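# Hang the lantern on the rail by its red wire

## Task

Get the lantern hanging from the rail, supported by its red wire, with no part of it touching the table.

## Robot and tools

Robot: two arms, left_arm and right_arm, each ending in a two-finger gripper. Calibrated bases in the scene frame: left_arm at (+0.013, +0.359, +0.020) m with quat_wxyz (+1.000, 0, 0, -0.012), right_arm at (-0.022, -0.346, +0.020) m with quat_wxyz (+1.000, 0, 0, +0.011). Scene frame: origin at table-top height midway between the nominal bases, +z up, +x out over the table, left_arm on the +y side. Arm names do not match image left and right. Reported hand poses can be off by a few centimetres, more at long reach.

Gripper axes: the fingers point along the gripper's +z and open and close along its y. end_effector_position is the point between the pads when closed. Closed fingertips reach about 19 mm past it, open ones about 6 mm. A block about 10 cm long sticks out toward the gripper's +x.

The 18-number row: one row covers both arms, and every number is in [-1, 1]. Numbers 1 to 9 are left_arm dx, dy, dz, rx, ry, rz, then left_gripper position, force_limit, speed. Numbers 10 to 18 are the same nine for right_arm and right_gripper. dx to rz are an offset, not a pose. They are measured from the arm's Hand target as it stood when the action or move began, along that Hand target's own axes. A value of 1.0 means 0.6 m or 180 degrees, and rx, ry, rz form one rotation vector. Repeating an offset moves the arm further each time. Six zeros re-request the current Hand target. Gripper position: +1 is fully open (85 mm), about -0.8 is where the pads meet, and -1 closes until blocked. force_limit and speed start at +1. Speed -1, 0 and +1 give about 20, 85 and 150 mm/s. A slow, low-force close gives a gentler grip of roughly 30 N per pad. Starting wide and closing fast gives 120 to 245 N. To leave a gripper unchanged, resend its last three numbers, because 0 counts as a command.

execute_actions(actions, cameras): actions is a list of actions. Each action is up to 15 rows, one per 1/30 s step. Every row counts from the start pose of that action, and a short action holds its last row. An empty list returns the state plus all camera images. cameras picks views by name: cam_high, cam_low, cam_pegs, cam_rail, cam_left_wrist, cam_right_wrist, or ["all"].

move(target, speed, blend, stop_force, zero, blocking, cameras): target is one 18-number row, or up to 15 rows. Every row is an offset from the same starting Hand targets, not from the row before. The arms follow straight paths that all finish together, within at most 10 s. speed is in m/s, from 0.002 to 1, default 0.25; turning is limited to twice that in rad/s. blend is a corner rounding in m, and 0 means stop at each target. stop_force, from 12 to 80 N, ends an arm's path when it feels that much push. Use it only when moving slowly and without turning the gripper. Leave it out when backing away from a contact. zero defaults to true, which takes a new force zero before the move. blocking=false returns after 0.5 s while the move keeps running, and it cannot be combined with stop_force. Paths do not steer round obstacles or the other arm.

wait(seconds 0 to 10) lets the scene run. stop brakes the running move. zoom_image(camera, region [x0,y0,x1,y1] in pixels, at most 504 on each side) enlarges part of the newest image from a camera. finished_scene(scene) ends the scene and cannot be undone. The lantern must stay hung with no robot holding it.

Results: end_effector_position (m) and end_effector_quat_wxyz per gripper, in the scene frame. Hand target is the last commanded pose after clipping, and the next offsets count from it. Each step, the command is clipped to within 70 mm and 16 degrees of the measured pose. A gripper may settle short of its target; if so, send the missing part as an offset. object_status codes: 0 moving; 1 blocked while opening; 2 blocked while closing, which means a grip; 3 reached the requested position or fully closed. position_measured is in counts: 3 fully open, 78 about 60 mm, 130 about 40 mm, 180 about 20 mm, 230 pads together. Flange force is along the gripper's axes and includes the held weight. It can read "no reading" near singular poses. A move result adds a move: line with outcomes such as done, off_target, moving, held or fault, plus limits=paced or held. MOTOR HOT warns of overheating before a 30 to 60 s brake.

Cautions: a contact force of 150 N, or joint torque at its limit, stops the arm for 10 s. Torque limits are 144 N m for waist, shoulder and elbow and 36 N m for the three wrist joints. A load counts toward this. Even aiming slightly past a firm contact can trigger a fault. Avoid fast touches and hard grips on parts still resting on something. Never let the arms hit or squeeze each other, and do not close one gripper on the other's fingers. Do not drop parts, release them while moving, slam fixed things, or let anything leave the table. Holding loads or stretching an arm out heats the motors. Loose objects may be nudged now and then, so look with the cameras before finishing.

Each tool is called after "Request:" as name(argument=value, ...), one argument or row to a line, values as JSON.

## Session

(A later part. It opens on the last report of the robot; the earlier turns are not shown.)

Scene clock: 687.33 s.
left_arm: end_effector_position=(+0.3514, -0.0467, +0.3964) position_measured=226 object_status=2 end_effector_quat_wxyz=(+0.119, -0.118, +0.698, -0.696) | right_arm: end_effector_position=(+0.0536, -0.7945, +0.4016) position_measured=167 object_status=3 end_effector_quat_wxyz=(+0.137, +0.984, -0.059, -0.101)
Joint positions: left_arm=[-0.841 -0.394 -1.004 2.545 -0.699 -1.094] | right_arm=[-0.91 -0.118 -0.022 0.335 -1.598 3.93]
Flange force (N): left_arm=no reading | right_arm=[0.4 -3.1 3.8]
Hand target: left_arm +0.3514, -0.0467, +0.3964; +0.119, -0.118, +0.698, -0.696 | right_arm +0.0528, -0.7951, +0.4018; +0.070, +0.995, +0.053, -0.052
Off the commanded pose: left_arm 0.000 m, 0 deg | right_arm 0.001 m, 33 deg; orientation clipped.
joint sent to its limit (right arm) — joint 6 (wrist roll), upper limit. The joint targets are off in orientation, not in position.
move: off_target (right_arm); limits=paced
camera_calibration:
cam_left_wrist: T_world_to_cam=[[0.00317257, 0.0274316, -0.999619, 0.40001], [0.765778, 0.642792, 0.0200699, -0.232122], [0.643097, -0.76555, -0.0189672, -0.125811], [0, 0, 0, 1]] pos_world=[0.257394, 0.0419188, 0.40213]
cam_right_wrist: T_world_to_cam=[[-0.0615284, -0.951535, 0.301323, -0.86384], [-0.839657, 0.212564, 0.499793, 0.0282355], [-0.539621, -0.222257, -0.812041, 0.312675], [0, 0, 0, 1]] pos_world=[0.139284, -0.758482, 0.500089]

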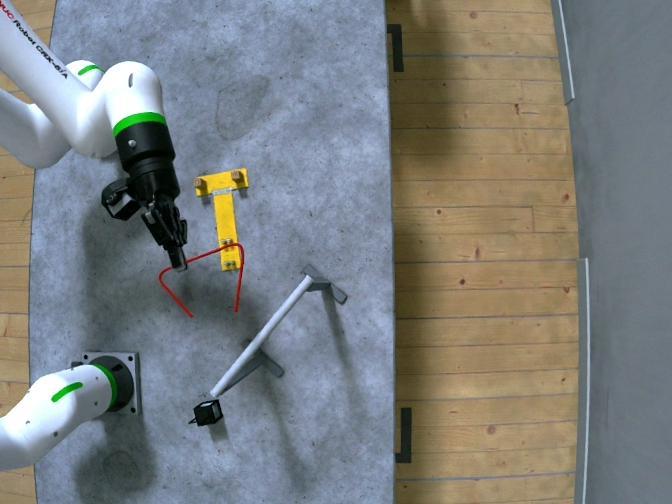

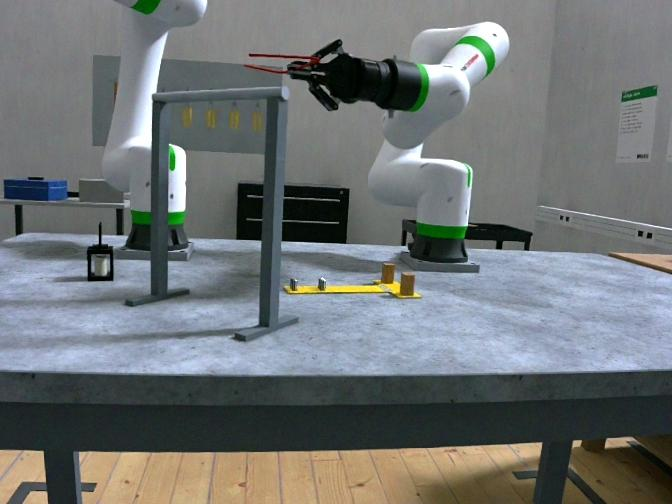

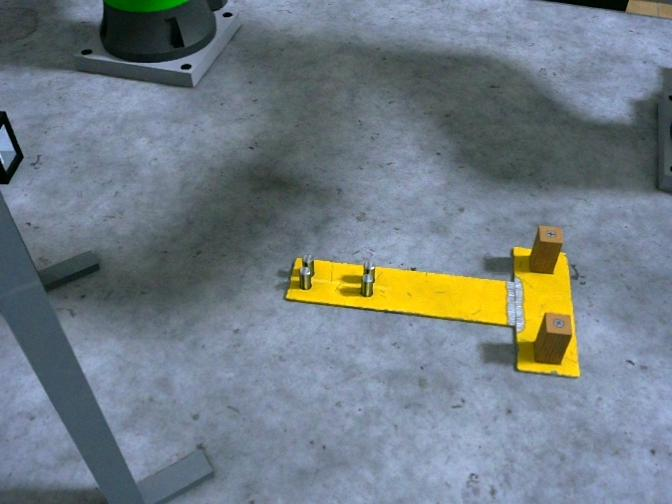

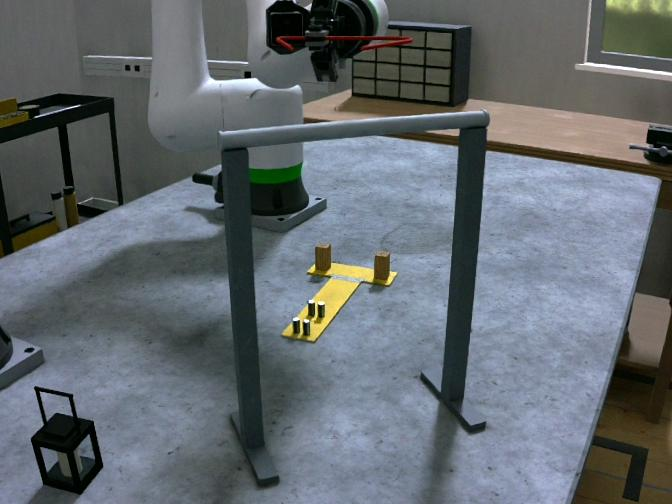

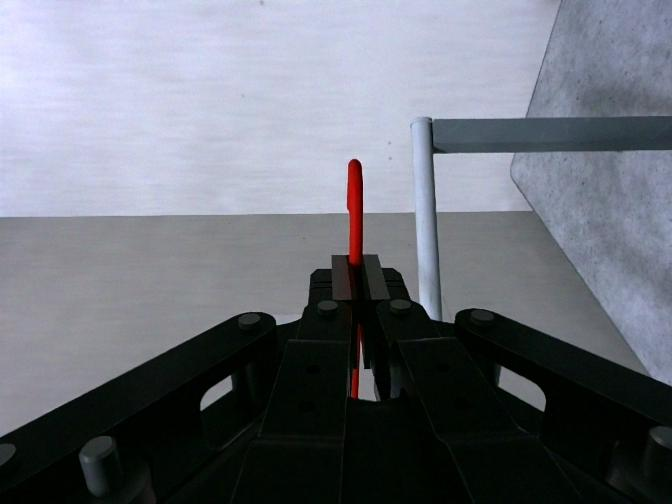

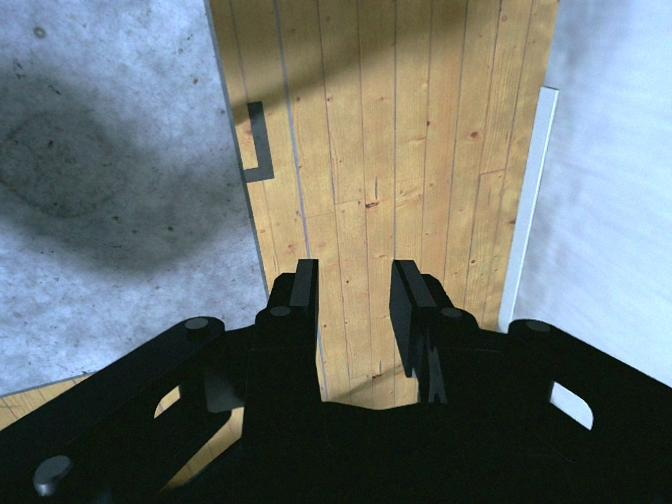

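Request:
move(
  target=[
    [0.12,0,0,0,0,-0.25,-1,0,-1,0,0,0,0,0,0,-0.3,0,-0.5],
    [0.338,0,0.0,0,0,-0.5,-1,0,-1,0,0,0,0,0,0,-0.3,0,-0.5],
    [0.338,0.243,0.27,0,0,-0.5,-1,0,-1,0,0,0,0,0,0,-0.3,0,-0.5],
  ],
  speed=0.25,
  blend=[0.03,0.03,0],
  cameras=["all"],
)

Request:
zoom_image(
  camera="cam_rail",
  region=[0, 200, 300, 500],
)

Request:
zoom_image(
  camera="cam_low",
  region=[60, 120, 300, 300],
)

Scene clock: 730.87 s.
left_arm: end_effector_position=(+0.2143, -0.2659, +0.2498) position_measured=226 object_status=2 end_effector_quat_wxyz=(+0.453, +0.540, -0.449, +0.549) | right_arm: end_effector_position=(+0.0536, -0.7945, +0.4016) position_measured=167 object_status=3 end_effector_quat_wxyz=(+0.137, +0.984, -0.059, -0.101)
Joint positions: left_arm=[-1.499 0.215 -0.722 3.313 -0.958 -0.104] | right_arm=[-0.91 -0.118 -0.022 0.335 -1.598 3.93]
Flange force (N): left_arm=[-0.5 5.1 -6.2] | right_arm=[-0.1 -3.1 4.1]
Hand target: left_arm +0.2134, -0.2661, +0.2499; +0.408, +0.577, -0.410, +0.576 | right_arm +0.0536, -0.7945, +0.4016; +0.137, +0.984, -0.059, -0.101 (not the last commanded pose)
Off the commanded pose: left_arm 0.001 m, 9 deg | right_arm 0.001 m, 16 deg.
joint sent to its limit (left arm) — joint 4 (forearm roll), upper limit. The joint targets are off in orientation, not in position.
joint sent to its limit (right arm) — joint 6 (wrist roll), upper limit.
move: off_target (left_arm, right_arm)
camera_calibration:
cam_left_wrist: T_world_to_cam=[[-0.98643, -0.163662, -0.0130792, 0.174637], [-0.044001, 0.340269, -0.939298, 0.349457], [0.158178, -0.925976, -0.342853, -0.0661735], [0, 0, 0, 1]] pos_world=[0.198111, -0.151603, 0.307841]
cam_right_wrist: T_world_to_cam=[[-0.0615284, -0.951535, 0.301323, -0.86384], [-0.839657, 0.212564, 0.499793, 0.0282355], [-0.539621, -0.222257, -0.812041, 0.312675], [0, 0, 0, 1]] pos_world=[0.139284, -0.758482, 0.500089]

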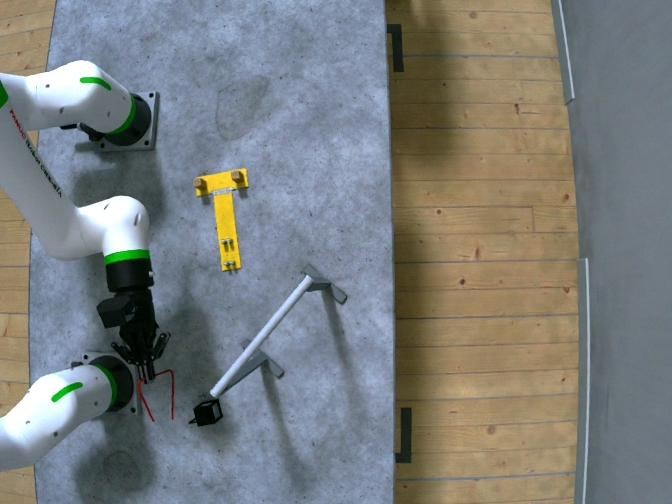

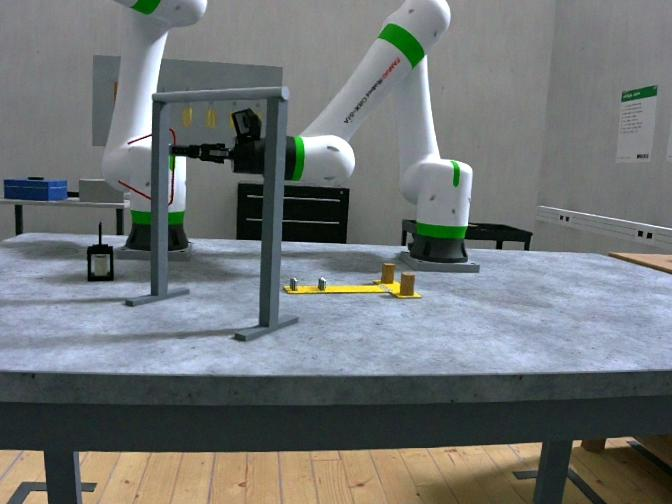

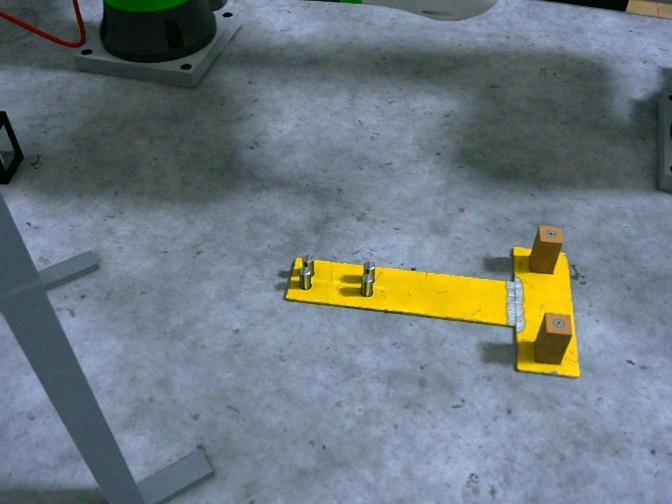

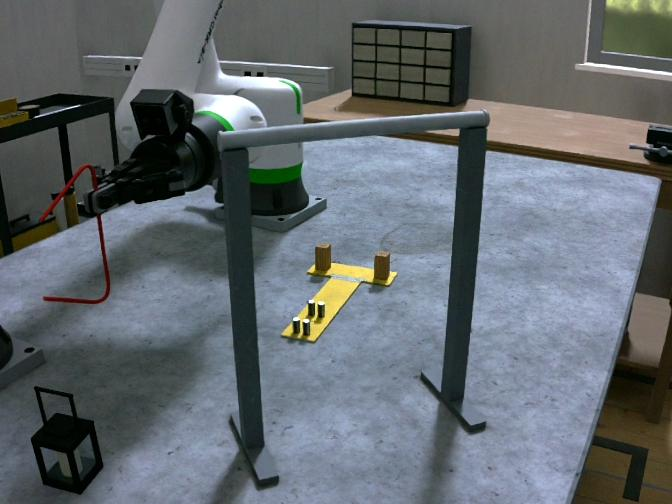

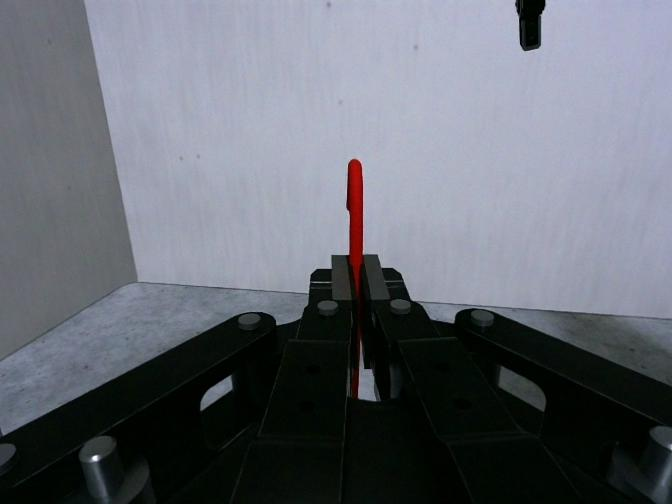

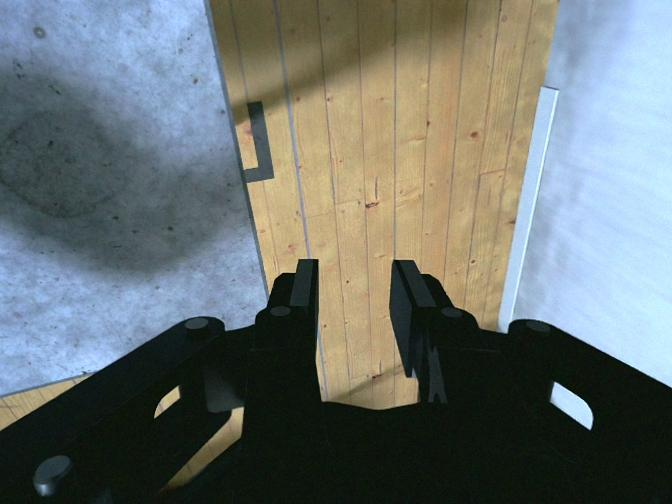

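Scaled by 1.680 from the camera's 672x504 image, which has a finer 960x720 frame.

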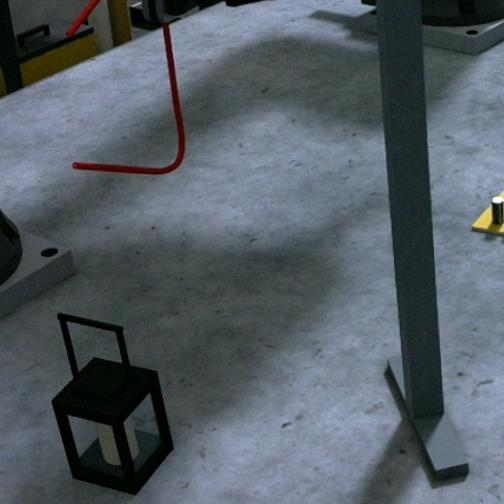

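Scaled by 2.100 from the camera's 672x504 image, which has a finer 960x720 frame.

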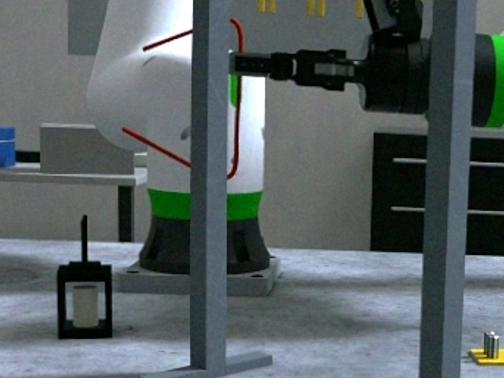

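Request:
move(
  target=[
    [-0.0,-0.034,-0.041,-0.055,0,0,-1,0,-1,0,0,0,0,0,0,-0.3,0,-0.5],
    [-0.168,-0.034,-0.041,-0.055,0,0,-1,0,-1,0,0,0,0,0,0,-0.3,0,-0.5],
  ],
  speed=0.12,
  cameras=["cam_high","cam_low","cam_rail"],
)

Request:
zoom_image(
  camera="cam_low",
  region=[70, 140, 230, 300],
)

Request:
zoom_image(
  camera="cam_high",
  region=[110, 320, 260, 450],
)

Request:
zoom_image(
  camera="cam_rail",
  region=[0, 260, 200, 500],
)

Scene clock: 764.00 s.
left_arm: end_effector_position=(+0.2247, -0.2358, +0.1492) position_measured=226 object_status=2 end_effector_quat_wxyz=(+0.457, +0.539, -0.459, +0.539) | right_arm: end_effector_position=(+0.0536, -0.7945, +0.4016) position_measured=167 object_status=3 end_effector_quat_wxyz=(+0.137, +0.984, -0.059, -0.101)
Joint positions: left_arm=[-1.44 0.492 -0.807 3.201 -1.297 -0.017] | right_arm=[-0.91 -0.118 -0.022 0.335 -1.598 3.93]
Flange force (N): left_arm=[2.4 6.7 -6.5] | right_arm=[-0.1 -3.5 3.7]
Hand target: left_arm +0.2247, -0.2358, +0.1492; +0.457, +0.539, -0.459, +0.539 | right_arm +0.0536, -0.7945, +0.4016; +0.137, +0.984, -0.059, -0.101
Off the commanded pose: left_arm 0.000 m, 0 deg | right_arm 0.000 m, 0 deg.
joint sent to its limit (right arm) — joint 6 (wrist roll), upper limit. The joint targets still meet the commanded pose.
move: done
Images, in order (width x height): cam_high 672x504, cam_low 672x504, cam_rail 672x504.

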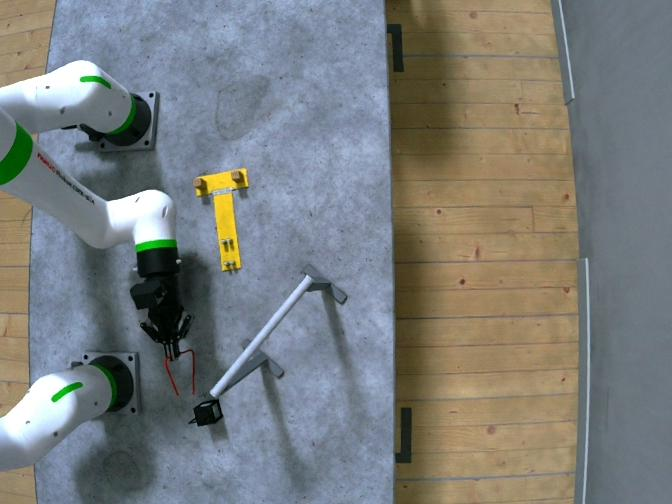

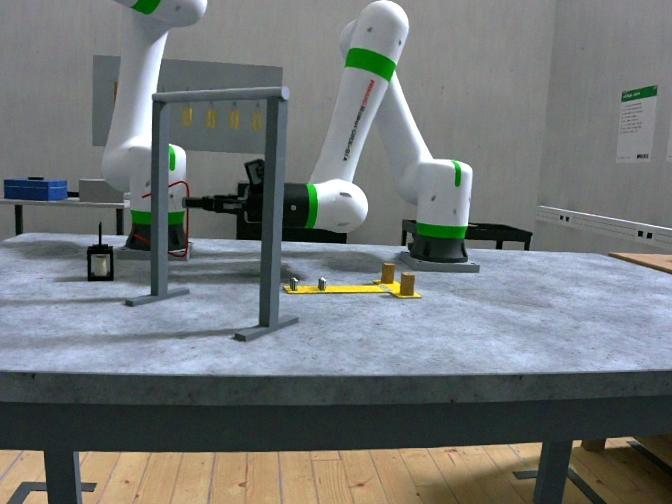

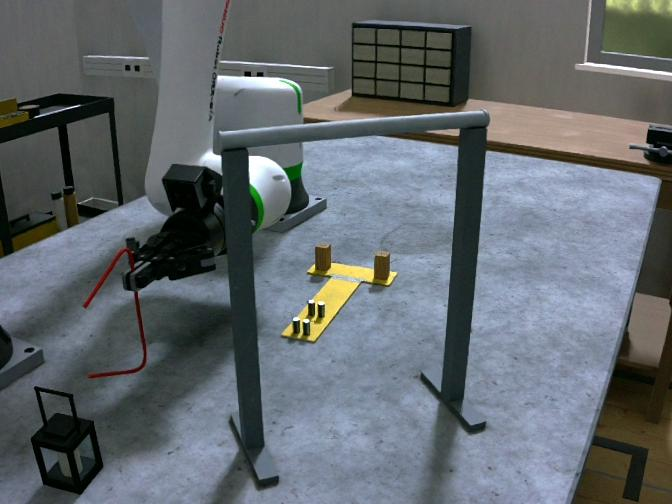

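Scaled by 3.150 from the camera's 672x504 image, which has a finer 960x720 frame.

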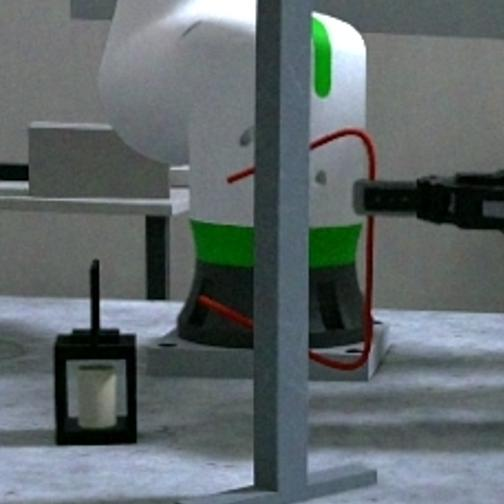

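Scaled by 3.360 from the camera's 672x504 image, which has a finer 960x720 frame.

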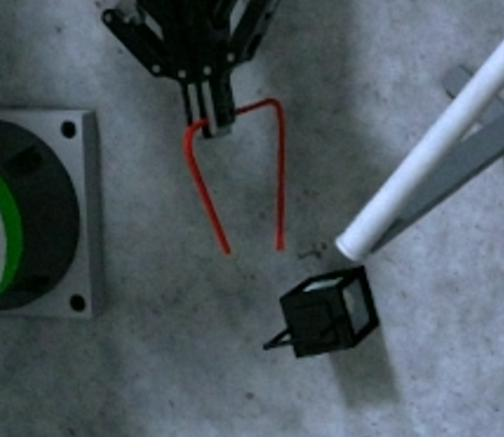

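Scaled by 2.100 from the camera's 672x504 image, which has a finer 960x720 frame.

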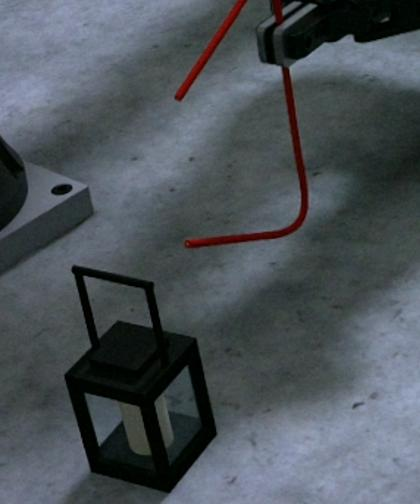

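Request:
move(
  target=[
    [0,-0.0164,0.03,0,0,0,-1,0,-1,0,0,0,0,0,0,-0.3,0,-0.5],
    [0,-0.0164,0.115,0,0,0,-1,0,-1,0,0,0,0,0,0,-0.3,0,-0.5],
  ],
  speed=0.08,
  blend=[0.01,0],
  cameras=["cam_high","cam_low","cam_rail"],
)

Request:
zoom_image(
  camera="cam_low",
  region=[70, 140, 230, 300],
)

Request:
zoom_image(
  camera="cam_high",
  region=[110, 320, 260, 450],
)

Request:
zoom_image(
  camera="cam_rail",
  region=[0, 260, 200, 500],
)

Scene clock: 788.87 s.
left_arm: end_effector_position=(+0.2456, -0.3023, +0.1490) position_measured=226 object_status=2 end_effector_quat_wxyz=(+0.457, +0.539, -0.459, +0.539) | right_arm: end_effector_position=(+0.0536, -0.7945, +0.4016) position_measured=167 object_status=3 end_effector_quat_wxyz=(+0.137, +0.984, -0.059, -0.101)
Joint positions: left_arm=[-1.404 0.567 -0.629 3.164 -1.193 -0.01] | right_arm=[-0.91 -0.118 -0.022 0.335 -1.598 3.93]
Flange force (N): left_arm=[2.8 5.7 -6.4] | right_arm=[0.4 -2.9 3.6]
Hand target: left_arm +0.2456, -0.3023, +0.1490; +0.457, +0.539, -0.459, +0.539 | right_arm +0.0536, -0.7945, +0.4016; +0.137, +0.984, -0.059, -0.101
Off the commanded pose: left_arm 0.000 m, 0 deg | right_arm 0.000 m, 0 deg.
joint sent to its limit (right arm) — joint 6 (wrist roll), upper limit. The joint targets still meet the commanded pose.
move: done
Images, in order (width x height): cam_high 672x504, cam_low 672x504, cam_rail 672x504.

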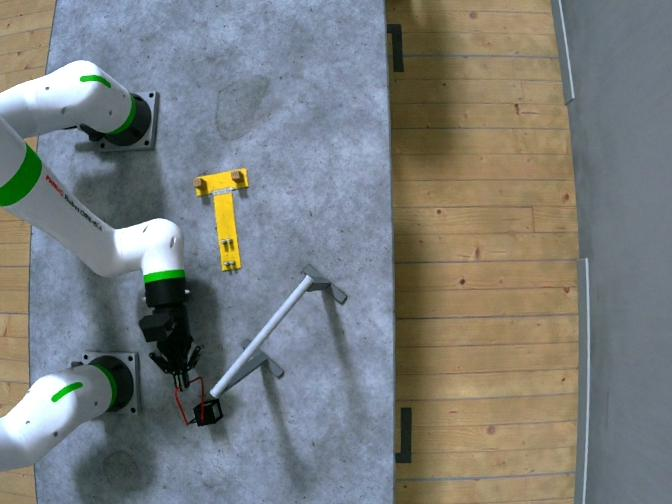

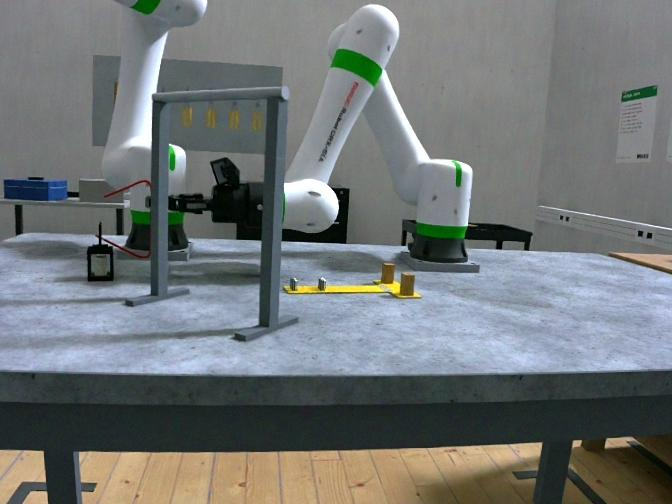

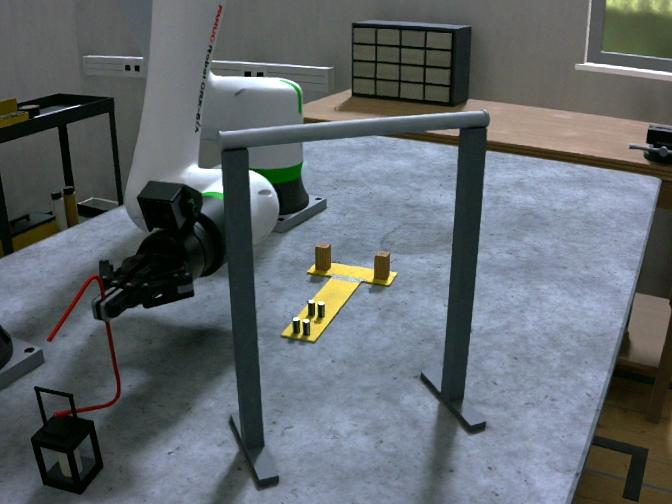

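Scaled by 3.150 from the camera's 672x504 image, which has a finer 960x720 frame.

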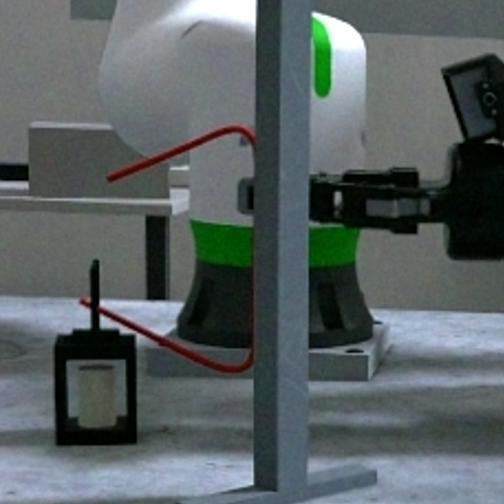

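Scaled by 3.360 from the camera's 672x504 image, which has a finer 960x720 frame.

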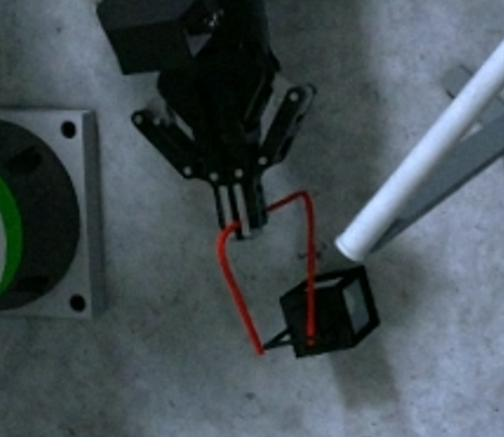

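Scaled by 2.100 from the camera's 672x504 image, which has a finer 960x720 frame.

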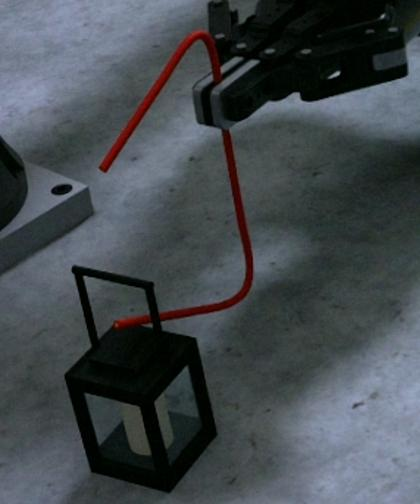

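Request:
zoom_image(
  camera="cam_rail",
  region=[25, 375, 95, 435],
)

Request:
zoom_image(
  camera="cam_high",
  region=[170, 380, 230, 435],
)

Scaled by 7.200 from the camera's 672x504 image, which has a finer 960x720 frame.

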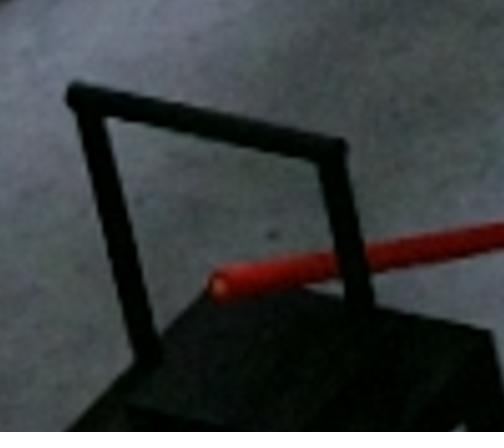

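Scaled by 8.400 from the camera's 672x504 image, which has a finer 960x720 frame.

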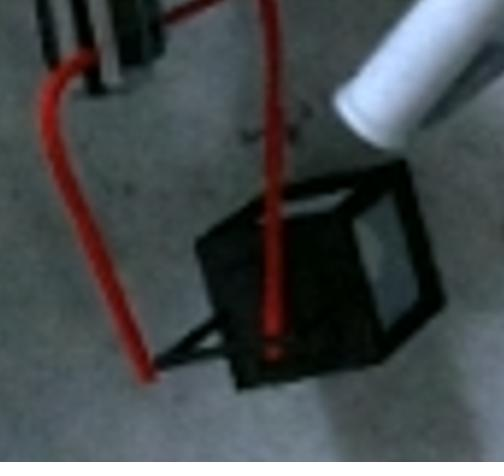

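Request:
move(
  target=[
    [0.006,0.012,0.02,0,0,0,-1,0,-1,0,0,0,0,0,0,-0.3,0,-0.5],
    [0.042,0.013,0.09,0,0,0,-1,0,-1,0,0,0,0,0,0,-0.3,0,-0.5],
  ],
  speed=0.05,
  blend=[0.01,0],
  cameras=["cam_high","cam_low","cam_rail"],
)

Request:
zoom_image(
  camera="cam_low",
  region=[70, 190, 170, 290],
)

Request:
zoom_image(
  camera="cam_rail",
  region=[15, 365, 115, 465],
)

Request:
zoom_image(
  camera="cam_high",
  region=[160, 370, 240, 440],
)

Scene clock: 807.30 s.
left_arm: end_effector_position=(+0.2466, -0.3569, +0.1740) position_measured=226 object_status=2 end_effector_quat_wxyz=(+0.457, +0.539, -0.459, +0.539) | right_arm: end_effector_position=(+0.0536, -0.7945, +0.4016) position_measured=167 object_status=3 end_effector_quat_wxyz=(+0.137, +0.984, -0.059, -0.101)
Joint positions: left_arm=[-1.419 0.565 -0.489 3.183 -1.052 -0.022] | right_arm=[-0.91 -0.118 -0.022 0.335 -1.598 3.93]
Flange force (N): left_arm=[2.1 5.2 -6.7] | right_arm=[0.3 -3.6 4.1]
Hand target: left_arm +0.2466, -0.3569, +0.1740; +0.457, +0.539, -0.459, +0.539 | right_arm +0.0536, -0.7945, +0.4016; +0.137, +0.984, -0.059, -0.101
Off the commanded pose: left_arm 0.000 m, 0 deg | right_arm 0.000 m, 0 deg.
joint sent to its limit (right arm) — joint 6 (wrist roll), upper limit. The joint targets still meet the commanded pose.
move: done; blend cut to 0.0072 m at target 1
Images, in order (width x height): cam_high 672x504, cam_low 672x504, cam_rail 672x504.

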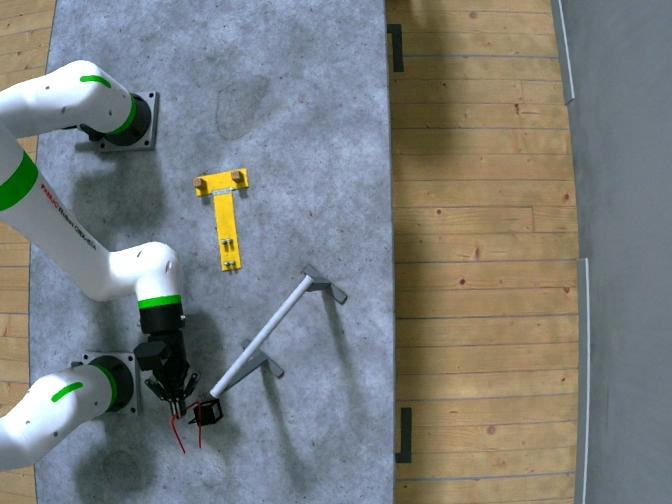

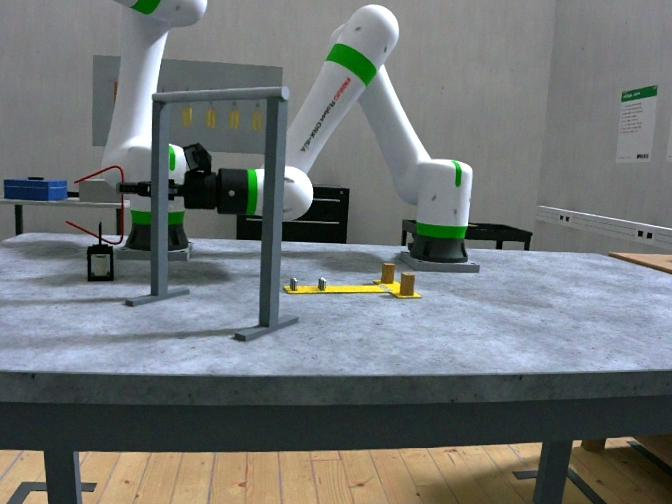

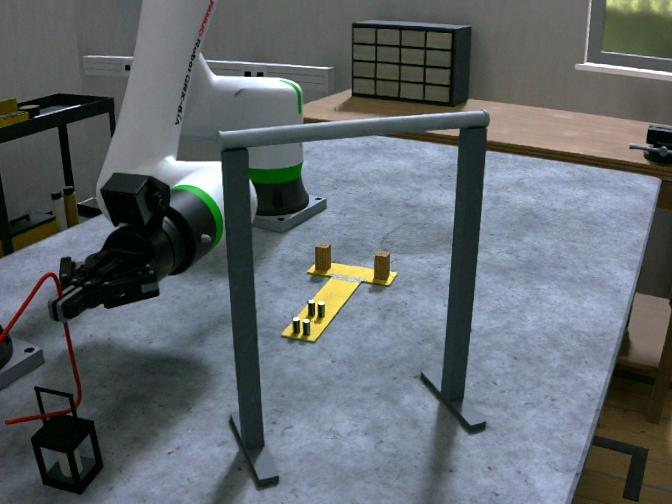

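Scaled by 5.040 from the camera's 672x504 image, which has a finer 960x720 frame.

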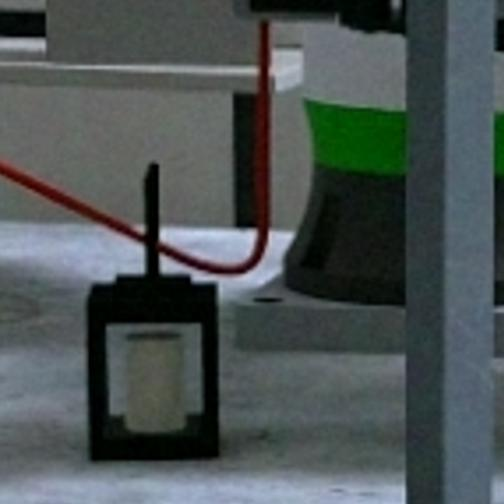

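Scaled by 5.040 from the camera's 672x504 image, which has a finer 960x720 frame.

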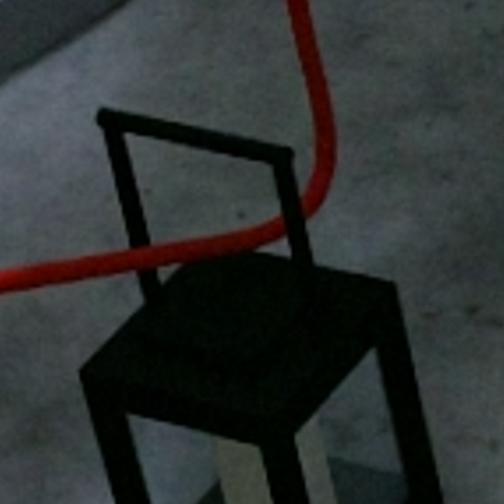

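Scaled by 6.300 from the camera's 672x504 image, which has a finer 960x720 frame.

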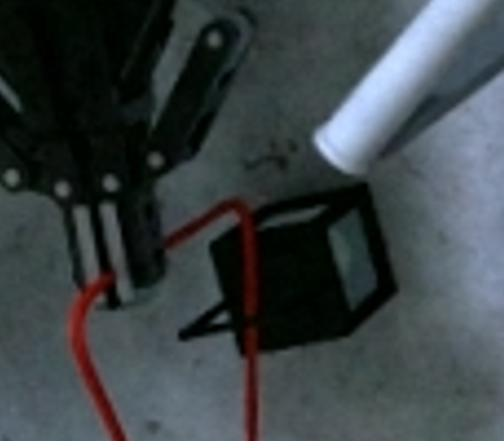

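Request:
move(
  target=[
    [0.018,0,0.025,0,0,0,-1,0,-1,0,0,0,0,0,0,-0.3,0,-0.5],
    [0.1,0,0.025,0,0,0,-1,0,-1,0,0,0,0,0,0,-0.3,0,-0.5],
  ],
  speed=0.03,
  cameras=["cam_high","cam_low","cam_rail"],
)

Request:
zoom_image(
  camera="cam_low",
  region=[60, 140, 200, 290],
)

Request:
zoom_image(
  camera="cam_rail",
  region=[0, 265, 200, 465],
)

Scene clock: 816.87 s.
left_arm: end_effector_position=(+0.2490, -0.3719, +0.2340) position_measured=226 object_status=2 end_effector_quat_wxyz=(+0.457, +0.539, -0.459, +0.539) | right_arm: end_effector_position=(+0.0536, -0.7945, +0.4016) position_measured=167 object_status=3 end_effector_quat_wxyz=(+0.137, +0.984, -0.059, -0.101)
Joint positions: left_arm=[-1.418 0.45 -0.445 3.187 -0.894 -0.03] | right_arm=[-0.91 -0.118 -0.022 0.335 -1.598 3.93]
Flange force (N): left_arm=[-0.2 4.8 -7.6] | right_arm=[0.4 -3.2 4.0]
Hand target: left_arm +0.2490, -0.3719, +0.2340; +0.457, +0.539, -0.459, +0.539 | right_arm +0.0536, -0.7945, +0.4016; +0.137, +0.984, -0.059, -0.101
Off the commanded pose: left_arm 0.000 m, 0 deg | right_arm 0.000 m, 0 deg.
joint sent to its limit (right arm) — joint 6 (wrist roll), upper limit. The joint targets still meet the commanded pose.
move: done
Images, in order (width x height): cam_high 672x504, cam_low 672x504, cam_rail 672x504.

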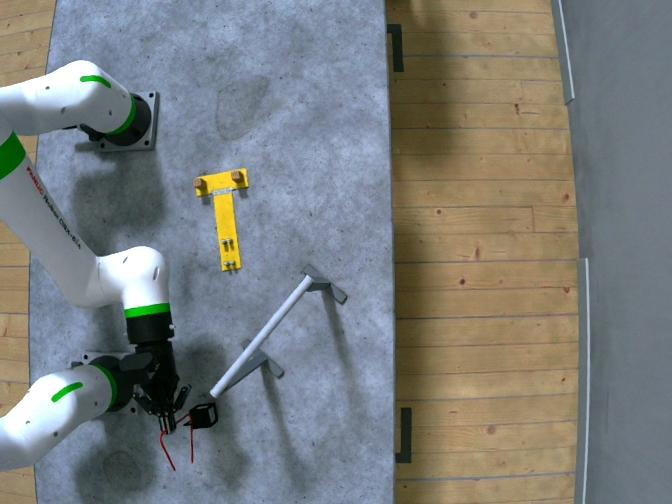

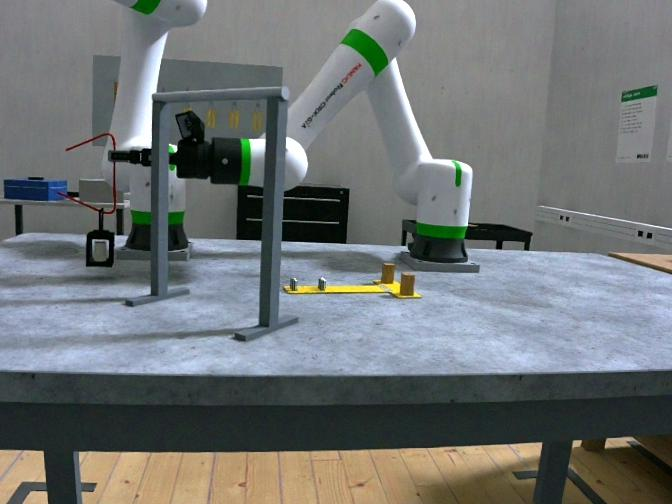

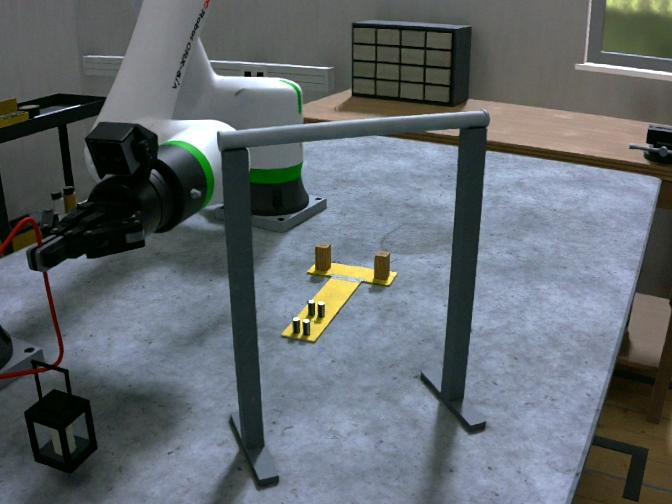

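Scaled by 3.360 from the camera's 672x504 image, which has a finer 960x720 frame.

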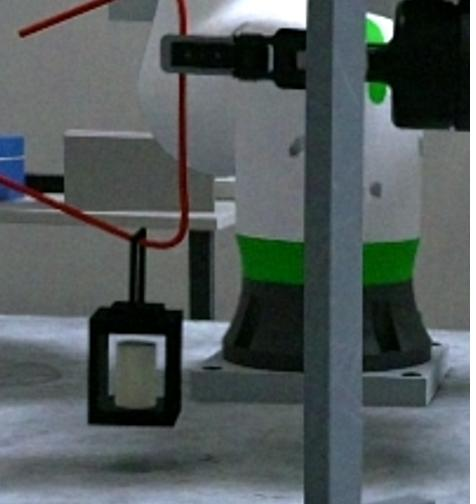

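Scaled by 2.520 from the camera's 672x504 image, which has a finer 960x720 frame.

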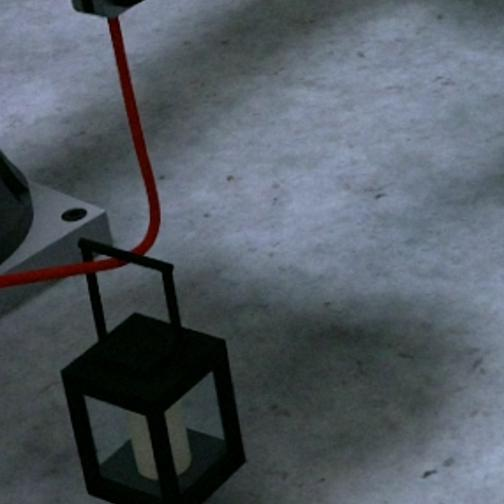

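Request:
move(
  target=[
    [0.21,0,0,0,0,0,-1,0,-1,0,0,0,0,0,0,-0.3,0,-0.5],
    [0.21,-0.0133,-0.373,0,0,0,-1,0,-1,0,0,0,0,0,0,-0.3,0,-0.5],
    [0.21,-0.322,-0.48,0.153,0,0,-1,0,-1,0,0,0,0,0,0,-0.3,0,-0.5],
  ],
  speed=0.09,
  blend=[0.05,0.08,0],
  cameras=["cam_high","cam_low","cam_rail"],
)

Scene clock: 837.40 s.
left_arm: end_effector_position=(+0.3935, -0.0564, +0.3609) position_measured=226 object_status=2 end_effector_quat_wxyz=(+0.346, +0.613, -0.344, +0.621) | right_arm: end_effector_position=(+0.0536, -0.7945, +0.4016) position_measured=167 object_status=3 end_effector_quat_wxyz=(+0.137, +0.984, -0.059, -0.101)
Joint positions: left_arm=[-1.085 -0.322 -0.852 3.313 -0.547 -0.15] | right_arm=[-0.91 -0.118 -0.022 0.335 -1.598 3.93]
Flange force (N): left_arm=no reading | right_arm=[0.1 -3.2 3.9]
Hand target: left_arm +0.3928, -0.0567, +0.3610; +0.315, +0.633, -0.317, +0.632 | right_arm +0.0536, -0.7945, +0.4016; +0.137, +0.984, -0.059, -0.101
Off the commanded pose: left_arm 0.001 m, 5 deg | right_arm 0.000 m, 0 deg.
joint sent to its limit (left arm) — joint 4 (forearm roll), upper limit. The joint targets are off in orientation, not in position.
joint sent to its limit (right arm) — joint 6 (wrist roll), upper limit. The joint targets still meet the commanded pose.
move: off_target (left_arm)
Images, in order (width x height): cam_high 672x504, cam_low 672x504, cam_rail 672x504.

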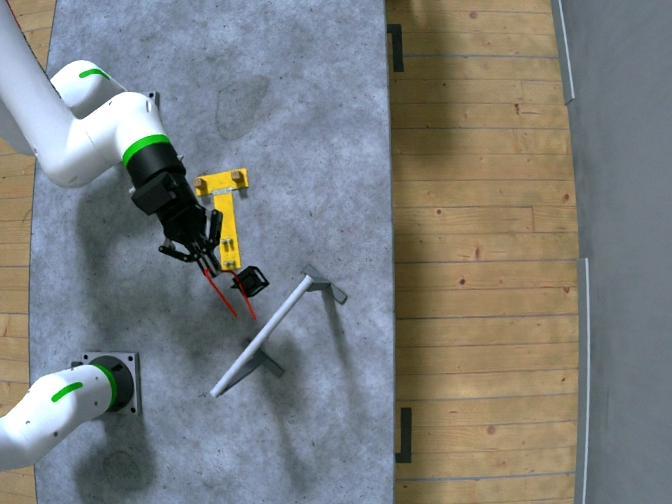

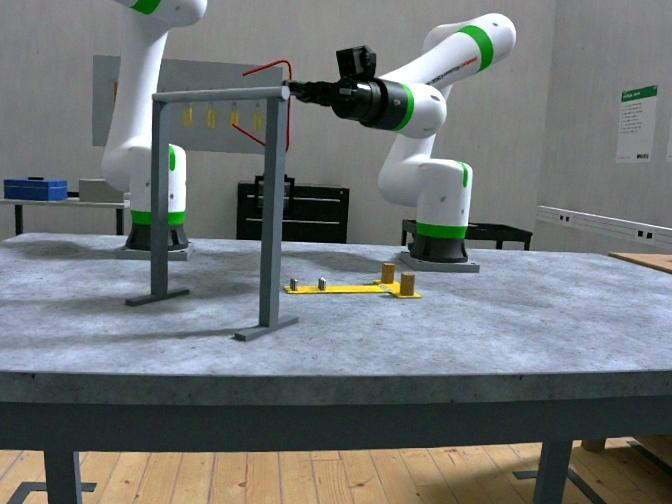

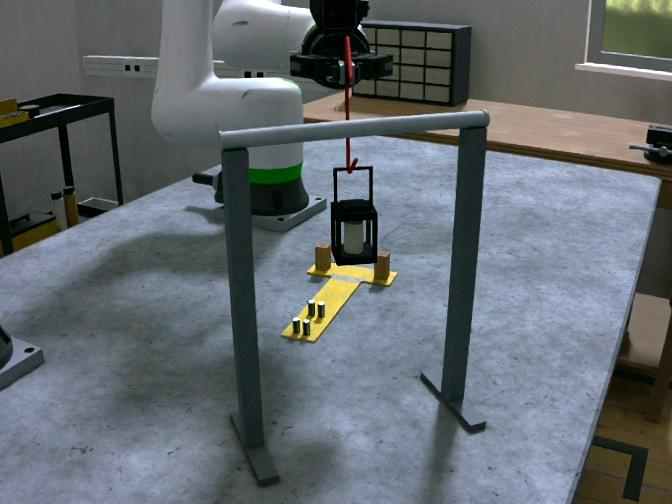

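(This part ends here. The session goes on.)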